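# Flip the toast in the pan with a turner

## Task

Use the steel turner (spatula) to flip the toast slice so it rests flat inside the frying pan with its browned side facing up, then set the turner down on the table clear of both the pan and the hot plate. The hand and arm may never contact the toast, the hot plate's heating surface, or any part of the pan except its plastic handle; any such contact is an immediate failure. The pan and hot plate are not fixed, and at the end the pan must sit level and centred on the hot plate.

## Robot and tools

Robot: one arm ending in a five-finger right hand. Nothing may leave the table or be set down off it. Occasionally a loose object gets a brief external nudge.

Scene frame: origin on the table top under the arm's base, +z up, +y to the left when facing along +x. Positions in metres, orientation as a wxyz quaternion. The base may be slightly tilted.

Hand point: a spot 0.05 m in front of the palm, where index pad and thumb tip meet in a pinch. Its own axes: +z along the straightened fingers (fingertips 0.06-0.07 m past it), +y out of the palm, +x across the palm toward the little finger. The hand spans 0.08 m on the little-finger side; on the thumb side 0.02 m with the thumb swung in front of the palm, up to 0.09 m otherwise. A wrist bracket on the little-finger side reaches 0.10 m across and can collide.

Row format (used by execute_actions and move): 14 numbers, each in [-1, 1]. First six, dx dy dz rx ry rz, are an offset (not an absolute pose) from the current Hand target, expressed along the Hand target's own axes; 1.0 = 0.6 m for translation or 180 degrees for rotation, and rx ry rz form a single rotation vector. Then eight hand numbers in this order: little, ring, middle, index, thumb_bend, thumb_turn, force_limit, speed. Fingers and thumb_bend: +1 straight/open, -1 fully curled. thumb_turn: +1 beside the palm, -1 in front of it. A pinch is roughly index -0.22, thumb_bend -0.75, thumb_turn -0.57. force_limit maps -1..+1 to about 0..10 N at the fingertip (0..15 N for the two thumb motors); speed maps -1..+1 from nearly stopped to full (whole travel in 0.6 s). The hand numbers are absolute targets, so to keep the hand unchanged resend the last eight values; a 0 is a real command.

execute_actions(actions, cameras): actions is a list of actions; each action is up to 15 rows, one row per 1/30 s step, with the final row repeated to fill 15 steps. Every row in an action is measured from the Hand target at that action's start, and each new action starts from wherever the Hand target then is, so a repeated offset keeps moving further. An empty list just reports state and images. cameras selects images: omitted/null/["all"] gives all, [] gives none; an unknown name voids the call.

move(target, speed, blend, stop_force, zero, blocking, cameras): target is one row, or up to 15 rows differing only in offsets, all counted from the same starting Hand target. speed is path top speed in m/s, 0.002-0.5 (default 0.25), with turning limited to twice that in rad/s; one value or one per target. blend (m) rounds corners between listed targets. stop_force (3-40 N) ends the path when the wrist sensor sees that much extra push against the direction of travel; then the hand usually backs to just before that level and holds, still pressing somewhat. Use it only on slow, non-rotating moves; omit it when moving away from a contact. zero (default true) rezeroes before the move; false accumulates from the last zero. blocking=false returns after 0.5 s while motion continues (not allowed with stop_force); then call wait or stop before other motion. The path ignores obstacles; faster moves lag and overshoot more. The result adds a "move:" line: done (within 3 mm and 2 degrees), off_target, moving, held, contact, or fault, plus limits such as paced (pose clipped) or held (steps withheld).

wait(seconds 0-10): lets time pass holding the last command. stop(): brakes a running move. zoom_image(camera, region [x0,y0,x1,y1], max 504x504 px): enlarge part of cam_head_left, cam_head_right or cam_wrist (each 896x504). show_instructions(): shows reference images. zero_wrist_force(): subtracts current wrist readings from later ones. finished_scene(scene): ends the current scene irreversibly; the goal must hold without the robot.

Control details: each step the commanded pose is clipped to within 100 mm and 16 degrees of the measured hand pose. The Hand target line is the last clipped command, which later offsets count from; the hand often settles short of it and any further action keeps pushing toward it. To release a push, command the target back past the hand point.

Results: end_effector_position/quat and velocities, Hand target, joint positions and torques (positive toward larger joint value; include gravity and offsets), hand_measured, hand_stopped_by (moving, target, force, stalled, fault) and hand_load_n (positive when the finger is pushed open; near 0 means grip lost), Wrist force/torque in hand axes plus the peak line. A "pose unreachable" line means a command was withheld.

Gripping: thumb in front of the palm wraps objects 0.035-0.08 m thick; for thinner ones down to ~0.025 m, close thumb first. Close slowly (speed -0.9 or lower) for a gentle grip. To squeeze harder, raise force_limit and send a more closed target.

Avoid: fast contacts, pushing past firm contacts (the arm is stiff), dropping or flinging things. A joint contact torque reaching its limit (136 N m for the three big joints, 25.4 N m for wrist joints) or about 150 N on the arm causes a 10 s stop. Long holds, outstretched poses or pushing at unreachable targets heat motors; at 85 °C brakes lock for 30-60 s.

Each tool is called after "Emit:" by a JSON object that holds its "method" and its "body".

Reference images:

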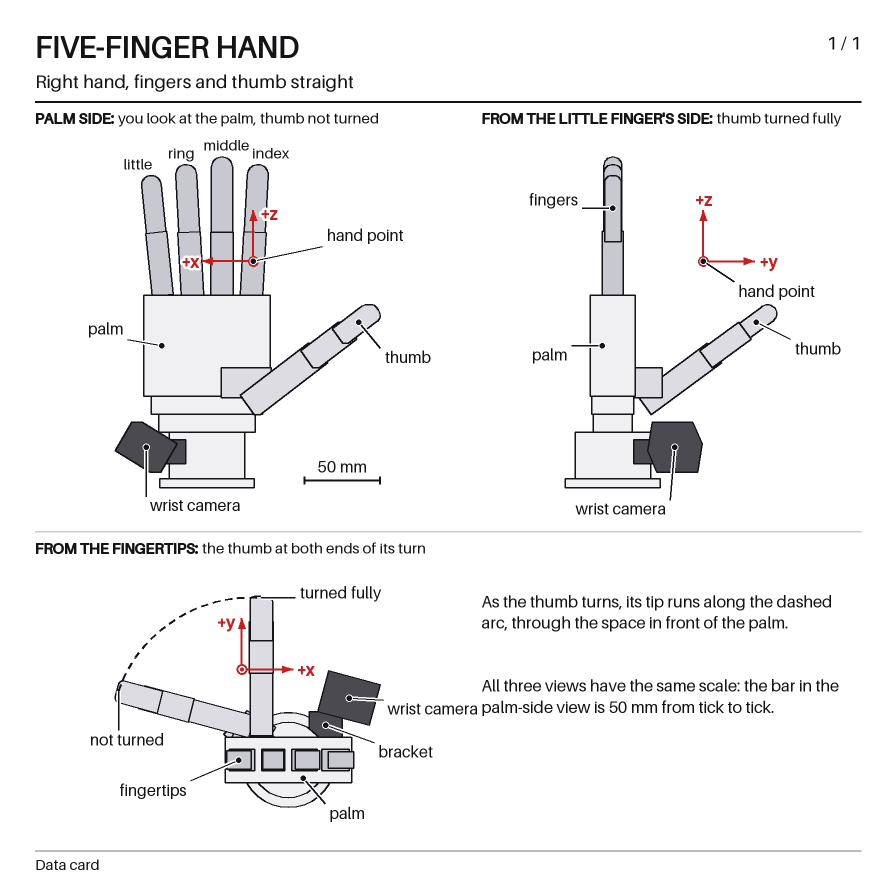

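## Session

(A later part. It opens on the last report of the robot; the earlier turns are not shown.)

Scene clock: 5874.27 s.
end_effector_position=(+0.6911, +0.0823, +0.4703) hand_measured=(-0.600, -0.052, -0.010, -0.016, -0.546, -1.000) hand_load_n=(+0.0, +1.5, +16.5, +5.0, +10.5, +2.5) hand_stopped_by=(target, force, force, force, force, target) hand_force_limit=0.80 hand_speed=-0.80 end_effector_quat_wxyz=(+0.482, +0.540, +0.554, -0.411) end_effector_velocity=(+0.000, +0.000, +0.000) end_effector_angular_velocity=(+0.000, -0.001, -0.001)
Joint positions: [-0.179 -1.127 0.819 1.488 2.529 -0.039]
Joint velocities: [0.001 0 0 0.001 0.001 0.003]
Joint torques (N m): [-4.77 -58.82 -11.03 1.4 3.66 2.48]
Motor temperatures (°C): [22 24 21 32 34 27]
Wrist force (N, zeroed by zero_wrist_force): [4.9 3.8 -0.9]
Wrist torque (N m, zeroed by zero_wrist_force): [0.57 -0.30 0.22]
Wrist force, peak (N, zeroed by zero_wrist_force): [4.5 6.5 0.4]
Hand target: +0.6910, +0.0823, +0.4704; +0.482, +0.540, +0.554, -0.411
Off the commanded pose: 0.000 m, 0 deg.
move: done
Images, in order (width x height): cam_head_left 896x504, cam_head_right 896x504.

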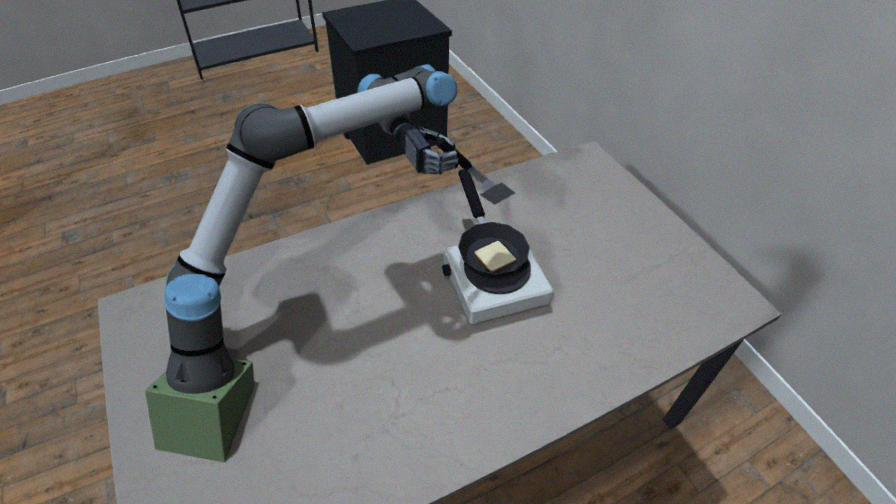

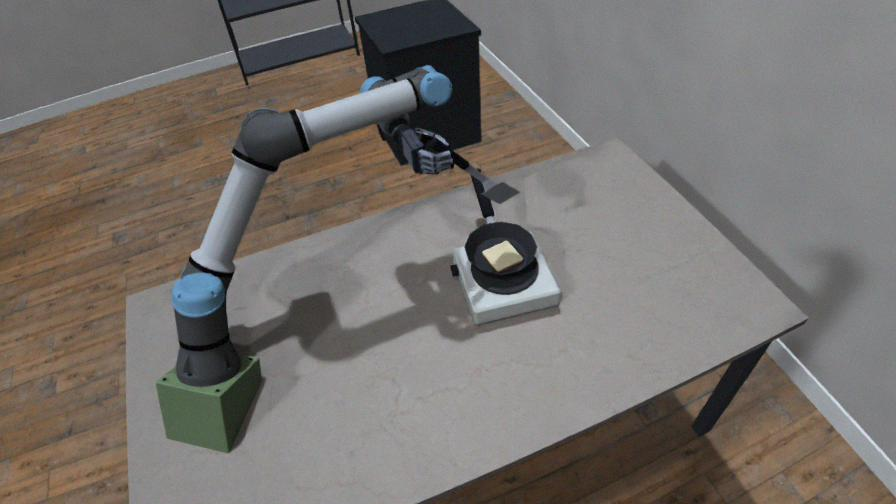

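Emit:
{"method": "move", "body": {"target": [0.1765,-0.0937,0.0237,0,0,0,-0.6,-0.6,-0.6,-0.6,-1,-1,0.8,-0.8], "speed": 0.1, "cameras": ["cam_head_left","cam_head_right"]}}

Emit:
{"method": "zoom_image", "body": {"camera": "cam_head_right", "region": [465, 200, 565, 290]}}

Emit:
{"method": "zoom_image", "body": {"camera": "cam_head_left", "region": [440, 200, 540, 290]}}

Scene clock: 5892.90 s.
end_effector_position=(+0.6417, +0.0855, +0.3604) hand_measured=(-0.600, -0.052, -0.010, -0.016, -0.546, -1.000) hand_load_n=(+0.0, +1.5, +16.0, +5.0, +11.0, +2.5) hand_stopped_by=(target, force, force, force, force, target) hand_force_limit=0.80 hand_speed=-0.80 end_effector_quat_wxyz=(+0.482, +0.540, +0.554, -0.411) end_effector_velocity=(+0.000, +0.000, +0.000) end_effector_angular_velocity=(+0.001, +0.000, +0.000)
Joint positions: [-0.073 -1.172 1.201 1.299 2.562 0.141]
Joint velocities: [0.001 0 -0.001 0.001 -0.001 0]
Joint torques (N m): [-13.92 -34.96 -10.08 4.2 0.97 -1.03]
Motor temperatures (°C): [22 24 21 32 34 27]
Wrist force (N, zeroed by zero_wrist_force): [5.4 4.3 -0.9]
Wrist torque (N m, zeroed by zero_wrist_force): [0.58 -0.37 0.25]
Wrist force, peak (N, zeroed by zero_wrist_force): [6.6 3.7 -0.8]
Hand target: +0.6416, +0.0854, +0.3604; +0.482, +0.540, +0.554, -0.411
Off the commanded pose: 0.000 m, 0 deg.
move: done
Images, in order (width x height): cam_head_left 896x504, cam_head_right 896x504.

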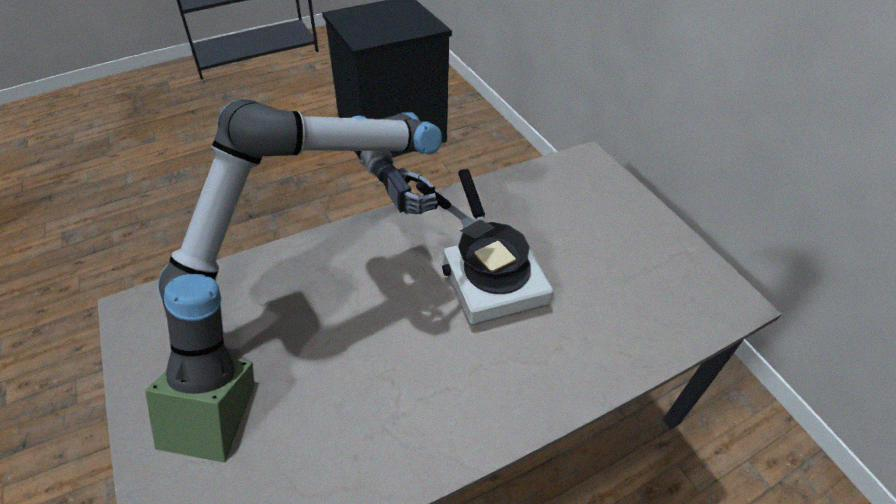

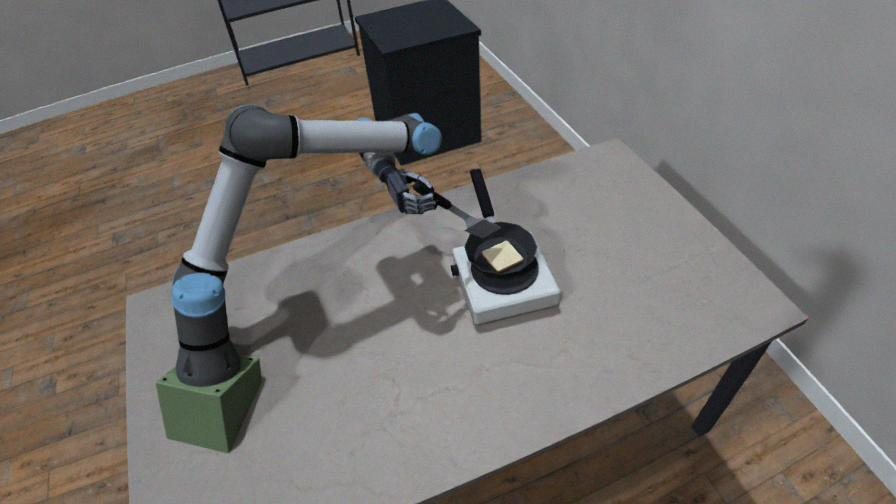

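Scaled by 5.040.

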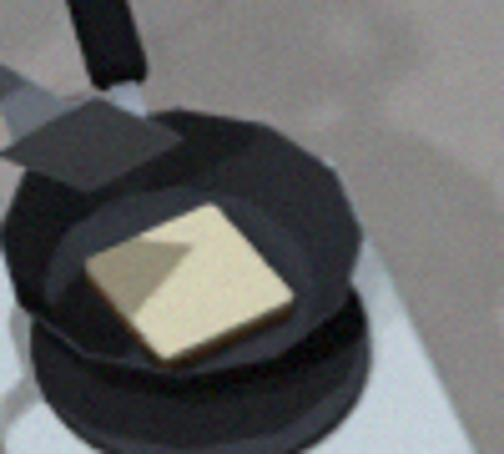

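Scaled by 5.040.

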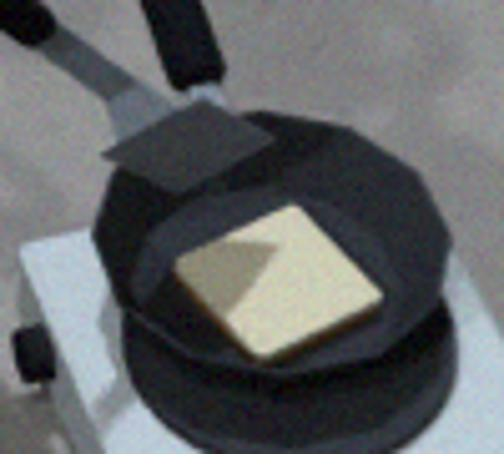

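Emit:
{"method": "move", "body": {"target": [0.0555,-0.0042,0.0193,0,0,0,-0.6,-0.6,-0.6,-0.6,-1,-1,0.8,-0.8], "speed": 0.03, "stop_force": 3, "cameras": ["cam_head_left","cam_head_right"]}}

Emit:
{"method": "zoom_image", "body": {"camera": "cam_head_right", "region": [465, 200, 565, 290]}}

Emit:
{"method": "zoom_image", "body": {"camera": "cam_head_left", "region": [440, 200, 540, 290]}}

Scene clock: 5899.50 s.
end_effector_position=(+0.6418, +0.0807, +0.3253) hand_measured=(-0.600, -0.052, -0.010, -0.016, -0.546, -1.000) hand_load_n=(+0.0, +1.5, +16.0, +5.0, +11.0, +3.0) hand_stopped_by=(target, force, force, force, force, target) hand_force_limit=0.80 hand_speed=-0.80 end_effector_quat_wxyz=(+0.482, +0.540, +0.554, -0.411) end_effector_velocity=(+0.000, +0.000, +0.000) end_effector_angular_velocity=(+0.000, +0.000, +0.000)
Joint positions: [-0.055 -1.132 1.235 1.254 2.566 0.173]
Joint velocities: [0.001 0 0 0.001 0 0.001]
Joint torques (N m): [-17.35 -58.17 -21.74 4.35 1.33 -2]
Motor temperatures (°C): [22 24 21 32 34 27]
Wrist force (N, zeroed by zero_wrist_force): [5.3 4.0 -0.6]
Wrist torque (N m, zeroed by zero_wrist_force): [0.54 -0.40 0.23]
Wrist force, peak (N, zeroed by zero_wrist_force): [5.8 4.6 -0.9]
Hand target: +0.6418, +0.0807, +0.3253; +0.482, +0.540, +0.554, -0.411
Off the commanded pose: 0.000 m, 0 deg.
move: done
Images, in order (width x height): cam_head_left 896x504, cam_head_right 896x504.

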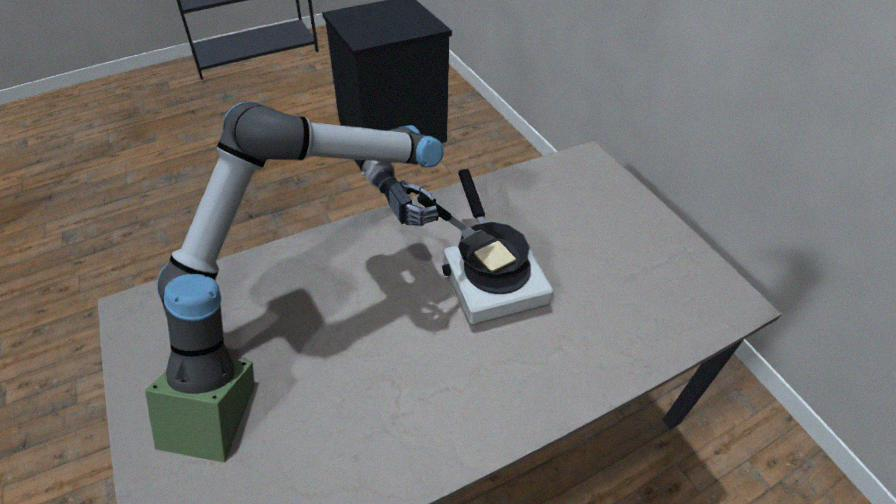

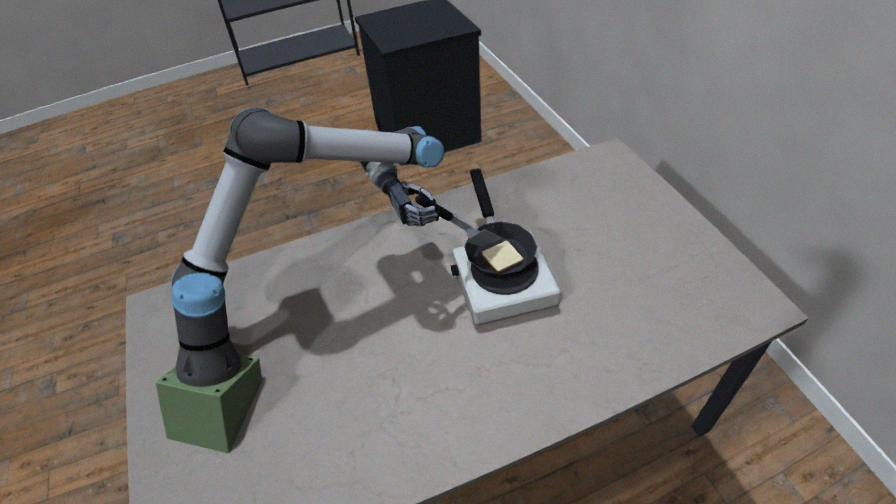

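Scaled by 5.040.

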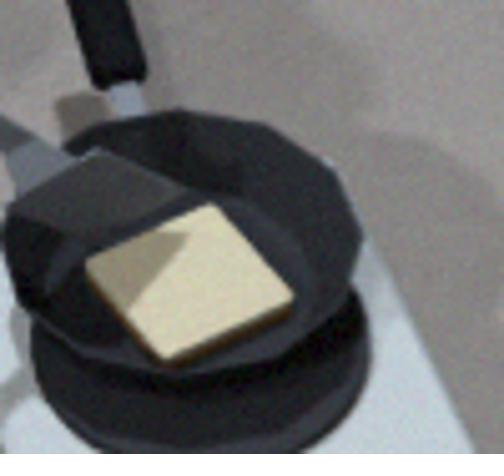

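Scaled by 5.040.

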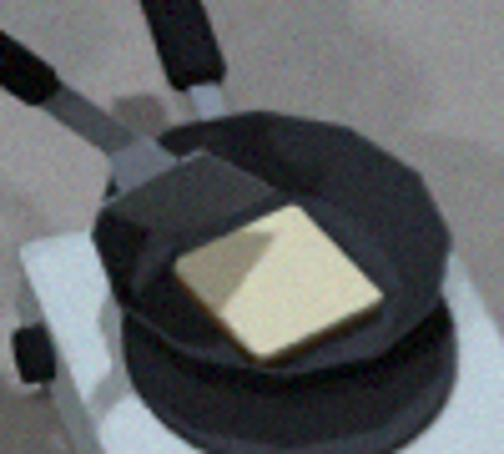

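Emit:
{"method": "move", "body": {"target": [-0.0101,-0.0049,0.0572,0,0,0,-0.6,-0.6,-0.6,-0.6,-1,-1,0.8,-0.8], "speed": 0.03, "stop_force": 4, "cameras": ["cam_head_left","cam_head_right"]}}

Emit:
{"method": "zoom_image", "body": {"camera": "cam_head_right", "region": [465, 200, 565, 290]}}

Emit:
{"method": "zoom_image", "body": {"camera": "cam_head_left", "region": [440, 200, 540, 290]}}

Scene clock: 5905.73 s.
end_effector_position=(+0.6417, +0.0458, +0.3243) hand_measured=(-0.600, -0.052, -0.010, -0.016, -0.546, -1.000) hand_load_n=(+0.0, +2.0, +14.5, +6.5, +9.5, +3.5) hand_stopped_by=(target, force, force, force, force, target) hand_force_limit=0.80 hand_speed=-0.80 end_effector_quat_wxyz=(+0.482, +0.540, +0.554, -0.411) end_effector_velocity=(+0.000, +0.000, +0.000) end_effector_angular_velocity=(+0.000, +0.001, +0.000)
Joint positions: [-0.123 -1.158 1.286 1.13 2.549 0.055]
Joint velocities: [0 0 -0.001 0.001 0 -0.001]
Joint torques (N m): [-3.69 -31.53 -21.1 4.38 3.7 2.42]
Motor temperatures (°C): [22 24 21 32 34 27]
Wrist force (N, zeroed by zero_wrist_force): [4.8 3.8 -1.5]
Wrist torque (N m, zeroed by zero_wrist_force): [0.51 -0.29 0.27]
Wrist force, peak (N, zeroed by zero_wrist_force): [5.8 4.0 -0.9]
Hand target: +0.6417, +0.0457, +0.3243; +0.482, +0.540, +0.554, -0.411
Off the commanded pose: 0.000 m, 0 deg.
move: done
Images, in order (width x height): cam_head_left 896x504, cam_head_right 896x504.

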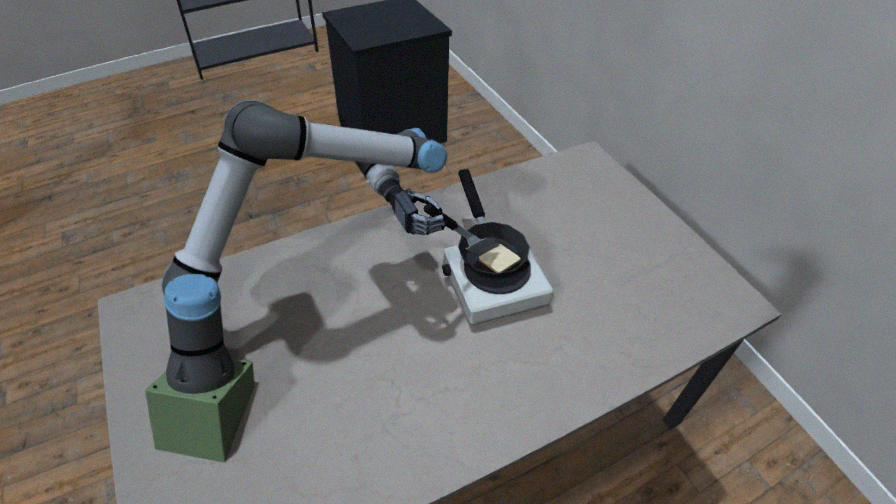

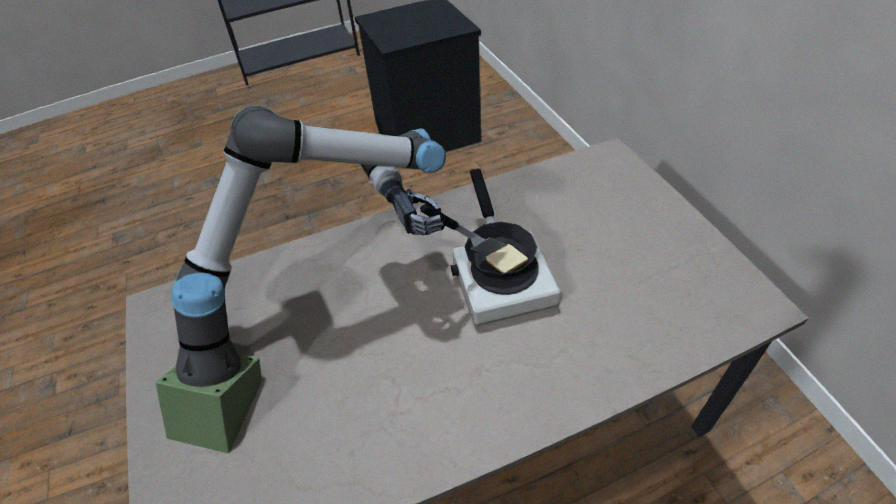

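Scaled by 5.040.

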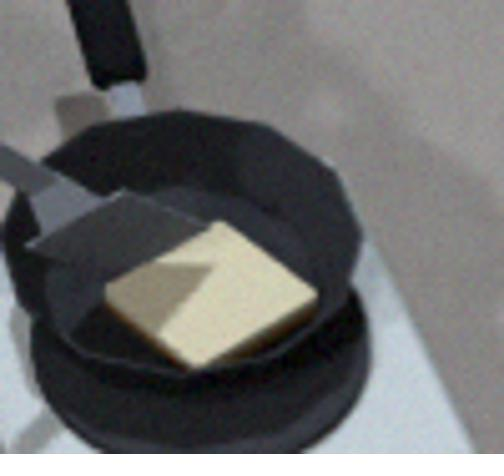

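Scaled by 5.040.

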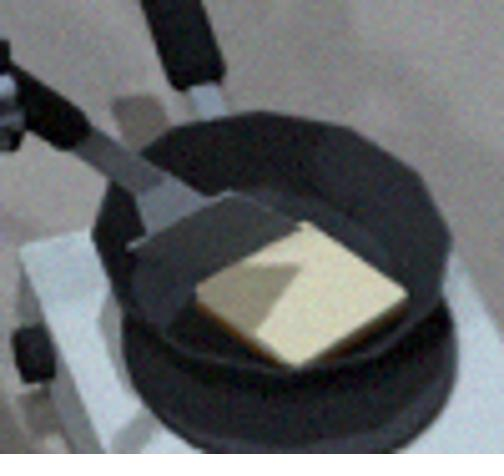

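Emit:
{"method": "move", "body": {"target": [-0.0058,-0.0028,0.0327,0,0,0,-0.6,-0.6,-0.6,-0.6,-1,-1,0.8,-0.8], "speed": 0.03, "stop_force": 4, "cameras": ["cam_head_left","cam_head_right"]}}

Emit:
{"method": "zoom_image", "body": {"camera": "cam_head_right", "region": [465, 200, 565, 290]}}

Scene clock: 5910.70 s.
end_effector_position=(+0.6416, +0.0258, +0.3237) hand_measured=(-0.600, -0.052, -0.010, -0.016, -0.546, -1.000) hand_load_n=(+0.0, +1.5, +14.0, +7.0, +9.0, +4.0) hand_stopped_by=(target, force, force, force, force, target) hand_force_limit=0.80 hand_speed=-0.80 end_effector_quat_wxyz=(+0.482, +0.540, +0.554, -0.411) end_effector_velocity=(+0.000, +0.000, +0.000) end_effector_angular_velocity=(+0.000, +0.002, +0.000)
Joint positions: [-0.162 -1.172 1.314 1.061 2.536 -0.011]
Joint velocities: [0.001 0 0.001 0.001 0 -0.001]
Joint torques (N m): [-4.12 -31.28 -22.15 4.2 3.57 2.34]
Motor temperatures (°C): [22 24 21 32 34 27]
Wrist force (N, zeroed by zero_wrist_force): [4.5 4.0 -1.6]
Wrist torque (N m, zeroed by zero_wrist_force): [0.51 -0.22 0.34]
Wrist force, peak (N, zeroed by zero_wrist_force): [5.2 4.0 -1.5]
Hand target: +0.6416, +0.0258, +0.3237; +0.482, +0.540, +0.554, -0.411
Off the commanded pose: 0.000 m, 0 deg.
move: done
Images, in order (width x height): cam_head_left 896x504, cam_head_right 896x504.

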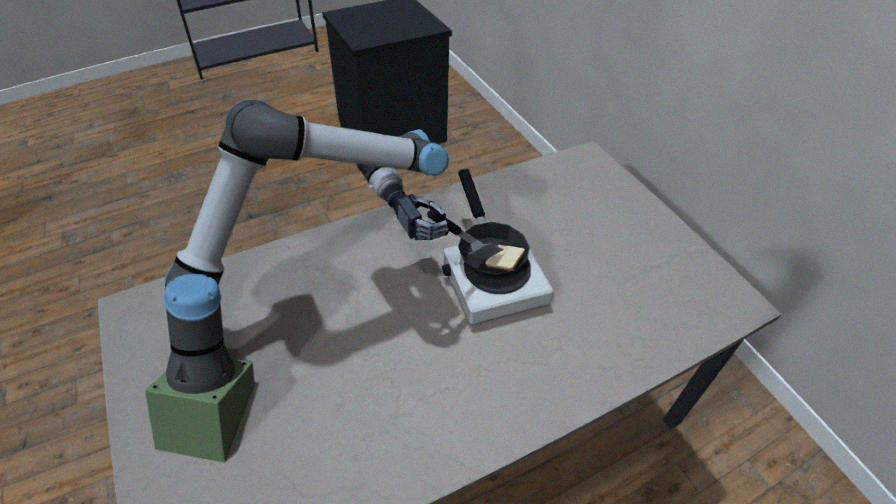

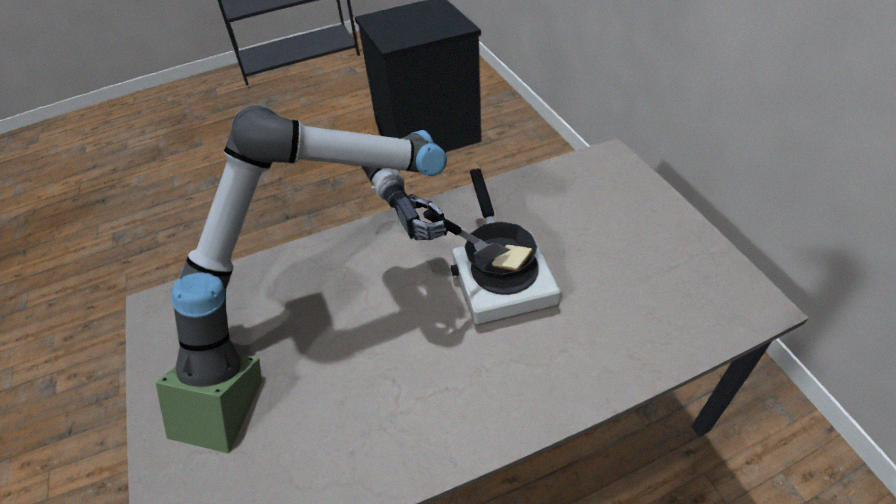

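Scaled by 5.040.

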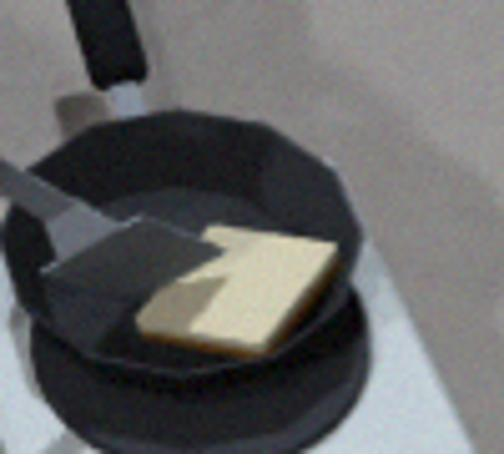

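Emit:
{"method": "move", "body": {"target": [[0.0115,0.0072,-0.0823,0,0,0,-0.6,-0.6,-0.6,-0.6,-1,-1,0.8,-0.8],[0.0157,0.1,-0.0735,0,0,0,-0.6,-0.6,-0.6,-0.6,-1,-1,0.8,-0.8]], "speed": 0.05, "stop_force": 4, "cameras": ["cam_head_left","cam_head_right"]}}

Emit:
{"method": "zoom_image", "body": {"camera": "cam_head_right", "region": [465, 200, 565, 290]}}

Emit:
{"method": "zoom_image", "body": {"camera": "cam_head_left", "region": [440, 200, 540, 290]}}

Scene clock: 5923.17 s.
end_effector_position=(+0.6977, +0.0754, +0.3271) hand_measured=(-0.600, -0.052, -0.010, -0.016, -0.546, -1.000) hand_load_n=(+0.0, +3.0, +15.0, +5.0, +11.5, +3.0) hand_stopped_by=(target, force, force, force, force, target) hand_force_limit=0.80 hand_speed=-0.80 end_effector_quat_wxyz=(+0.482, +0.540, +0.554, -0.411) end_effector_velocity=(+0.000, +0.000, +0.001) end_effector_angular_velocity=(+0.000, -0.002, +0.001)
Joint positions: [-0.081 -1.007 0.999 1.326 2.56 0.127]
Joint velocities: [0 -0.001 -0.001 0 0 0]
Joint torques (N m): [-5.15 -63.39 -22.17 -0.08 2.94 2.47]
Motor temperatures (°C): [22 24 21 32 34 27]
Wrist force (N, zeroed by zero_wrist_force): [5.3 3.8 -0.4]
Wrist torque (N m, zeroed by zero_wrist_force): [0.49 -0.35 0.24]
Wrist force, peak (N, zeroed by zero_wrist_force): [5.6 4.6 -0.5]
Hand target: +0.6977, +0.0754, +0.3271; +0.482, +0.540, +0.554, -0.411
Off the commanded pose: 0.000 m, 0 deg.
move: done
Images, in order (width x height): cam_head_left 896x504, cam_head_right 896x504.

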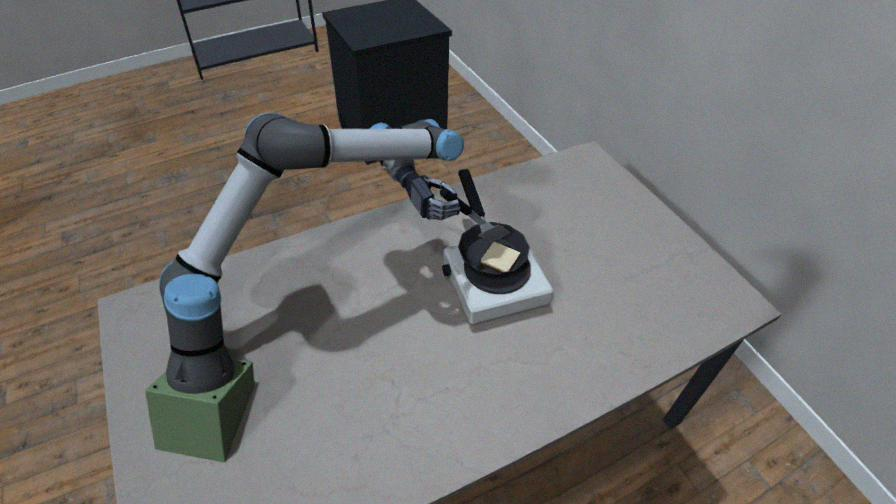

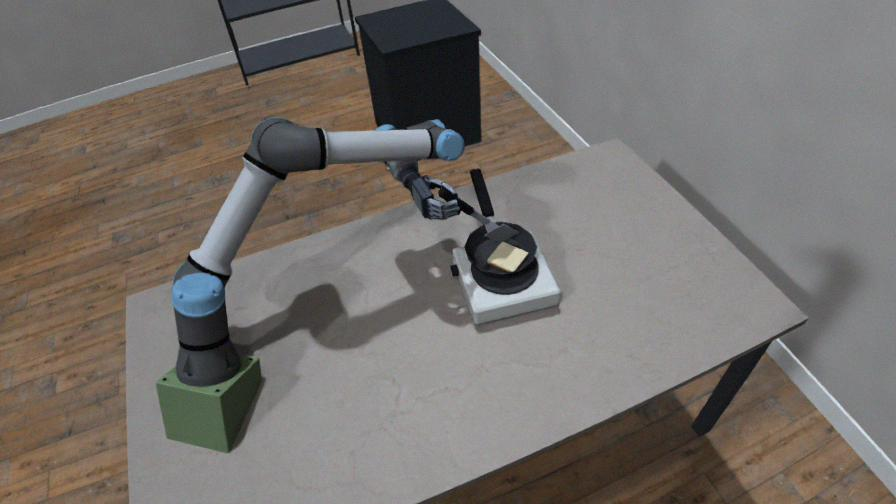

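Scaled by 5.040.

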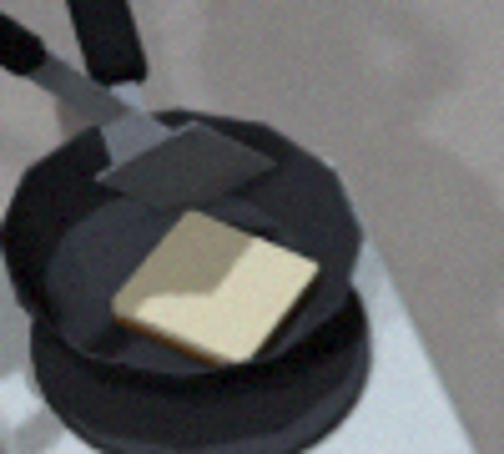

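Scaled by 5.040.

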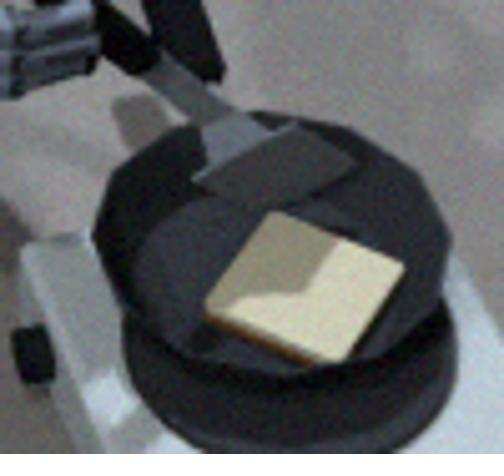

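Emit:
{"method": "move", "body": {"target": [-0.0196,-0.0235,0.0798,0,0,0,-0.6,-0.6,-0.6,-0.6,-1,-1,0.8,-0.8], "speed": 0.03, "stop_force": 4, "cameras": ["cam_head_left","cam_head_right"]}}

Emit:
{"method": "zoom_image", "body": {"camera": "cam_head_right", "region": [465, 200, 565, 290]}}

Emit:
{"method": "zoom_image", "body": {"camera": "cam_head_left", "region": [440, 200, 540, 290]}}

Scene clock: 5934.70 s.
end_effector_position=(+0.6874, +0.0252, +0.3282) hand_measured=(-0.600, -0.052, -0.010, -0.016, -0.546, -1.000) hand_load_n=(+0.0, +3.0, +14.5, +5.5, +11.5, +2.5) hand_stopped_by=(target, force, force, force, force, target) hand_force_limit=0.80 hand_speed=-0.80 end_effector_quat_wxyz=(+0.482, +0.540, +0.554, -0.411) end_effector_velocity=(+0.000, -0.001, +0.000) end_effector_angular_velocity=(+0.000, -0.001, -0.001)
Joint positions: [-0.171 -1.072 1.124 1.141 2.532 -0.024]
Joint velocities: [-0.001 0 0 0 0 0.001]
Joint torques (N m): [-5.88 -34.89 -22.24 4.28 3.76 2.51]
Motor temperatures (°C): [22 24 21 32 34 27]
Wrist force (N, zeroed by zero_wrist_force): [4.7 3.5 -1.0]
Wrist torque (N m, zeroed by zero_wrist_force): [0.49 -0.29 0.21]
Wrist force, peak (N, zeroed by zero_wrist_force): [5.4 4.5 -1.7]
Hand target: +0.6874, +0.0252, +0.3282; +0.482, +0.540, +0.554, -0.411
Off the commanded pose: 0.000 m, 0 deg.
move: done
Images, in order (width x height): cam_head_left 896x504, cam_head_right 896x504.

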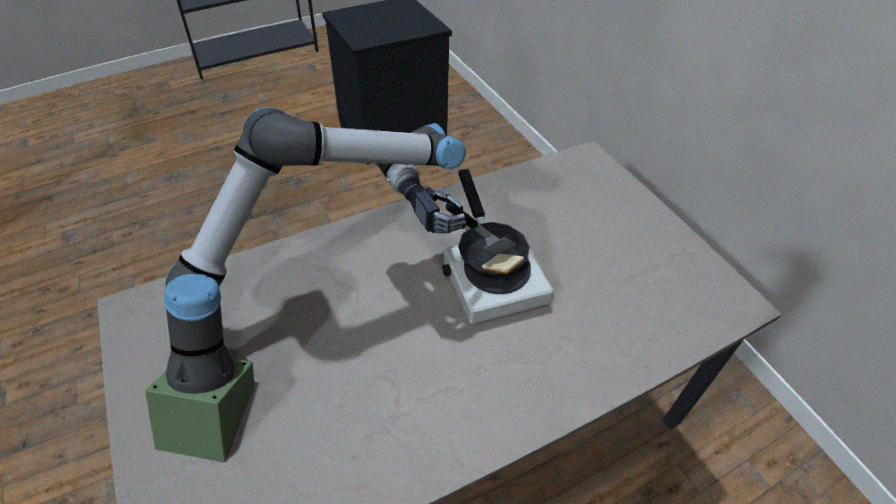

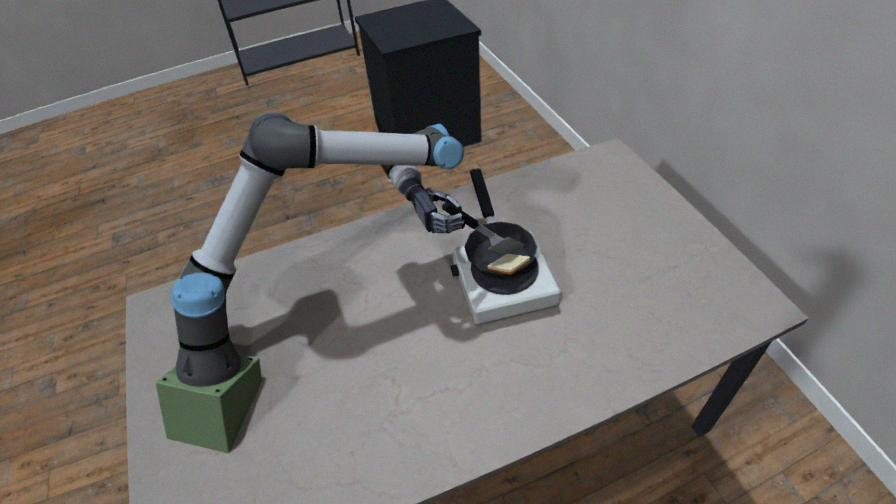

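Scaled by 5.040.

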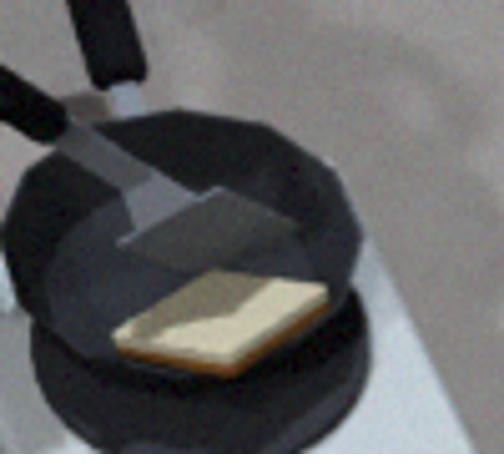

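Scaled by 5.040.

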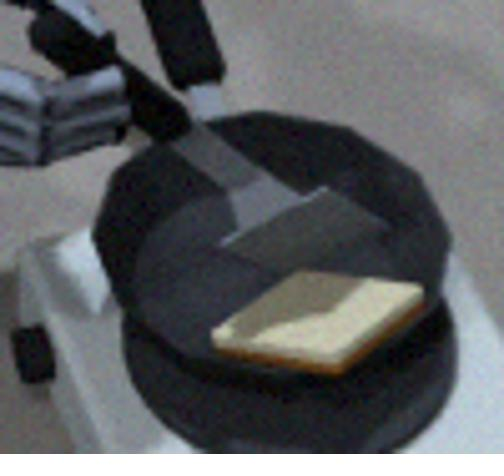

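Emit:
{"method": "move", "body": {"target": [-0.0042,-0.0035,0.0192,0,0,0,-0.6,-0.6,-0.6,-0.6,-1,-1,0.8,-0.8], "speed": 0.03, "stop_force": 4, "cameras": ["cam_head_left","cam_head_right"]}}

Emit:
{"method": "zoom_image", "body": {"camera": "cam_head_right", "region": [465, 200, 565, 290]}}

Emit:
{"method": "zoom_image", "body": {"camera": "cam_head_left", "region": [440, 200, 540, 290]}}

Scene clock: 5939.80 s.
end_effector_position=(+0.6863, +0.0133, +0.3283) hand_measured=(-0.600, -0.052, -0.010, -0.016, -0.546, -1.000) hand_load_n=(+0.0, +3.0, +14.5, +5.5, +11.0, +3.0) hand_stopped_by=(target, force, force, force, force, target) hand_force_limit=0.80 hand_speed=-0.80 end_effector_quat_wxyz=(+0.482, +0.540, +0.554, -0.411) end_effector_velocity=(+0.000, +0.000, +0.000) end_effector_angular_velocity=(-0.001, +0.000, +0.000)
Joint positions: [-0.192 -1.082 1.145 1.101 2.524 -0.059]
Joint velocities: [0 0 0 0 0.001 0]
Joint torques (N m): [-5.07 -34.31 -22.92 4.14 3.6 2.62]
Motor temperatures (°C): [22 24 21 32 34 27]
Wrist force (N, zeroed by zero_wrist_force): [4.7 3.4 -1.1]
Wrist torque (N m, zeroed by zero_wrist_force): [0.46 -0.26 0.23]
Wrist force, peak (N, zeroed by zero_wrist_force): [5.0 3.8 -1.1]
Hand target: +0.6863, +0.0133, +0.3283; +0.482, +0.540, +0.554, -0.411
Off the commanded pose: 0.000 m, 0 deg.
move: done
Images, in order (width x height): cam_head_left 896x504, cam_head_right 896x504.

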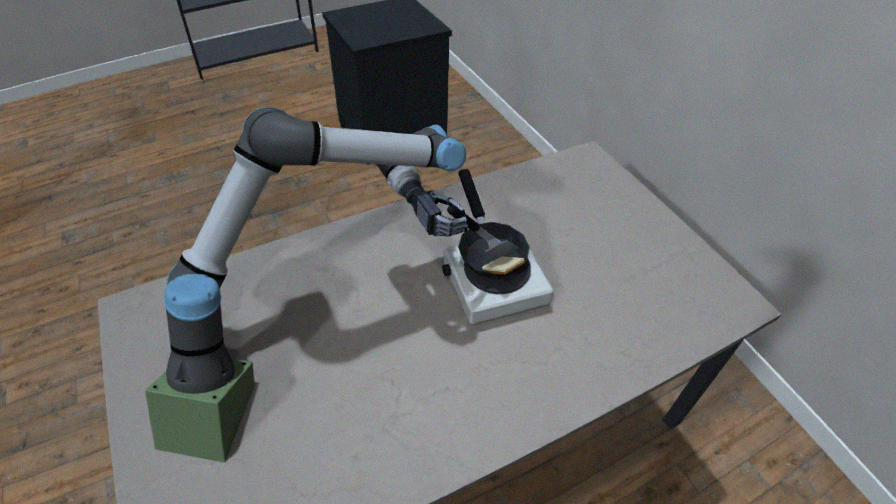

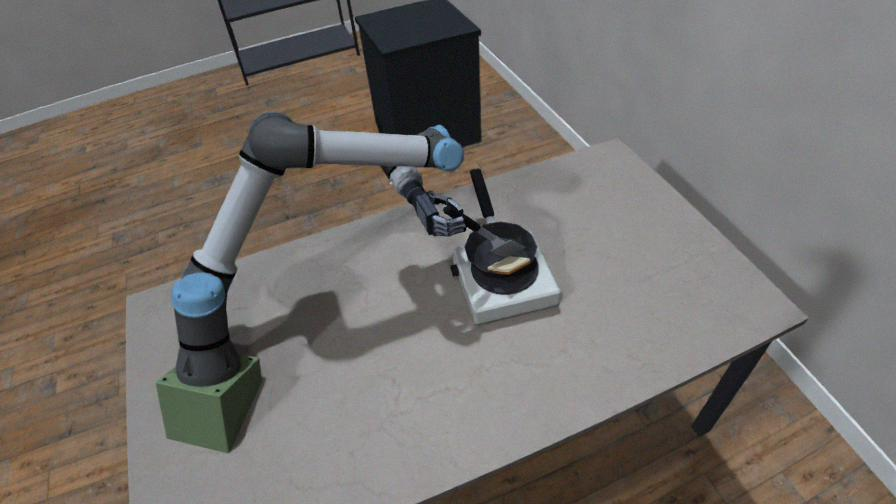

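Scaled by 5.040.

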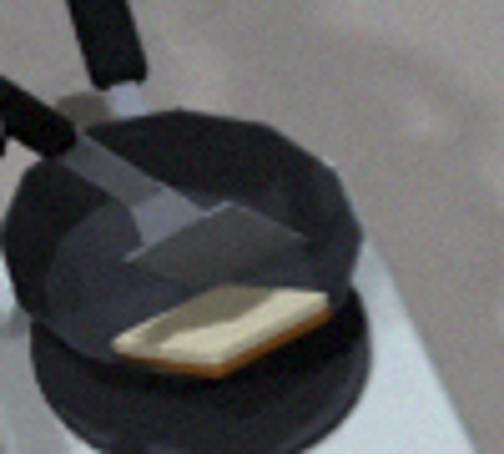

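Scaled by 5.040.

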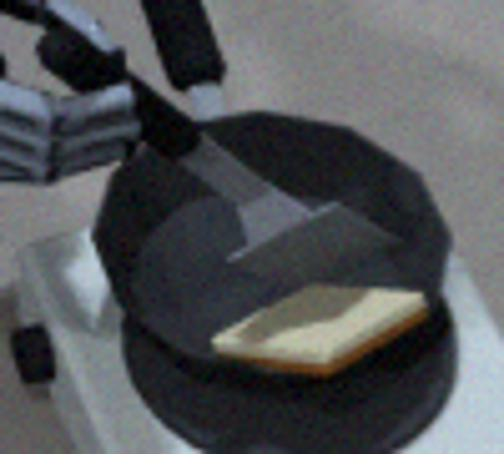

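Emit:
{"method": "move", "body": {"target": [-0.0042,-0.0035,0.0192,0,0,0,-0.6,-0.6,-0.6,-0.6,-1,-1,0.8,-0.8], "speed": 0.03, "stop_force": 4, "cameras": ["cam_head_left","cam_head_right"]}}

Emit:
{"method": "zoom_image", "body": {"camera": "cam_head_right", "region": [465, 200, 565, 290]}}

Emit:
{"method": "zoom_image", "body": {"camera": "cam_head_left", "region": [440, 200, 540, 290]}}

Scene clock: 5944.13 s.
end_effector_position=(+0.6851, +0.0014, +0.3283) hand_measured=(-0.600, -0.052, -0.010, -0.016, -0.546, -1.000) hand_load_n=(+0.0, +3.5, +14.5, +5.5, +11.0, +3.0) hand_stopped_by=(target, force, force, force, force, target) hand_force_limit=0.80 hand_speed=-0.80 end_effector_quat_wxyz=(+0.482, +0.540, +0.554, -0.411) end_effector_velocity=(+0.000, +0.000, +0.000) end_effector_angular_velocity=(+0.000, +0.001, +0.000)
Joint positions: [-0.214 -1.092 1.166 1.062 2.515 -0.094]
Joint velocities: [0 0 0.001 0 0 -0.001]
Joint torques (N m): [-6.14 -34.27 -22.05 4.13 3.72 2.37]
Motor temperatures (°C): [22 24 21 32 34 27]
Wrist force (N, zeroed by zero_wrist_force): [4.7 3.6 -1.2]
Wrist torque (N m, zeroed by zero_wrist_force): [0.49 -0.24 0.21]
Wrist force, peak (N, zeroed by zero_wrist_force): [5.1 4.1 -1.3]
Hand target: +0.6851, +0.0014, +0.3283; +0.482, +0.540, +0.554, -0.411
Off the commanded pose: 0.000 m, 0 deg.
move: done
Images, in order (width x height): cam_head_left 896x504, cam_head_right 896x504.

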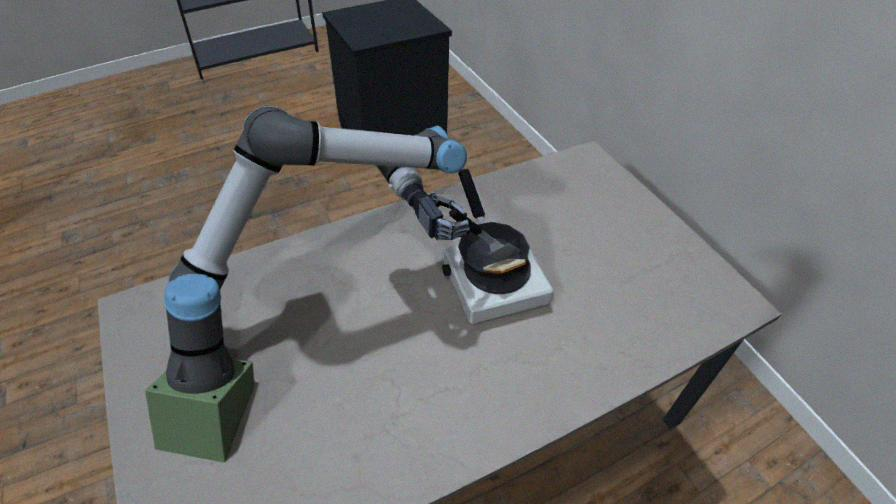

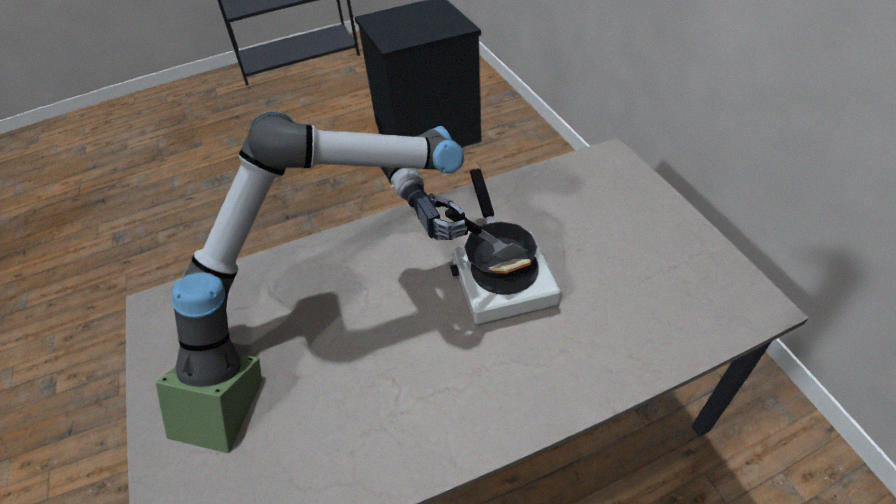

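Scaled by 5.040.

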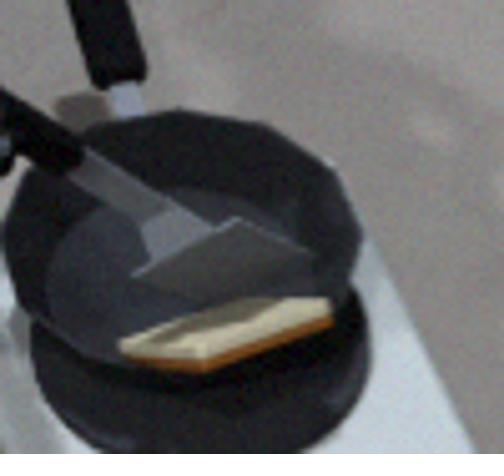

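Scaled by 5.040.

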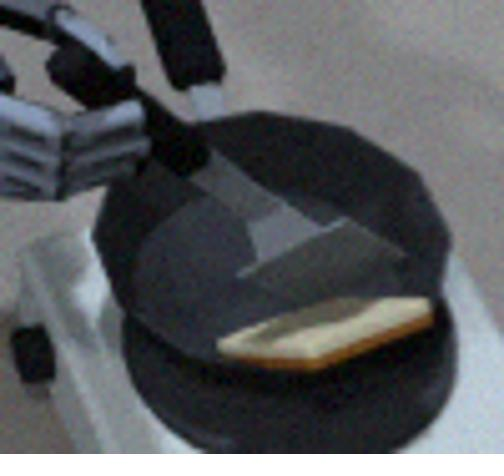

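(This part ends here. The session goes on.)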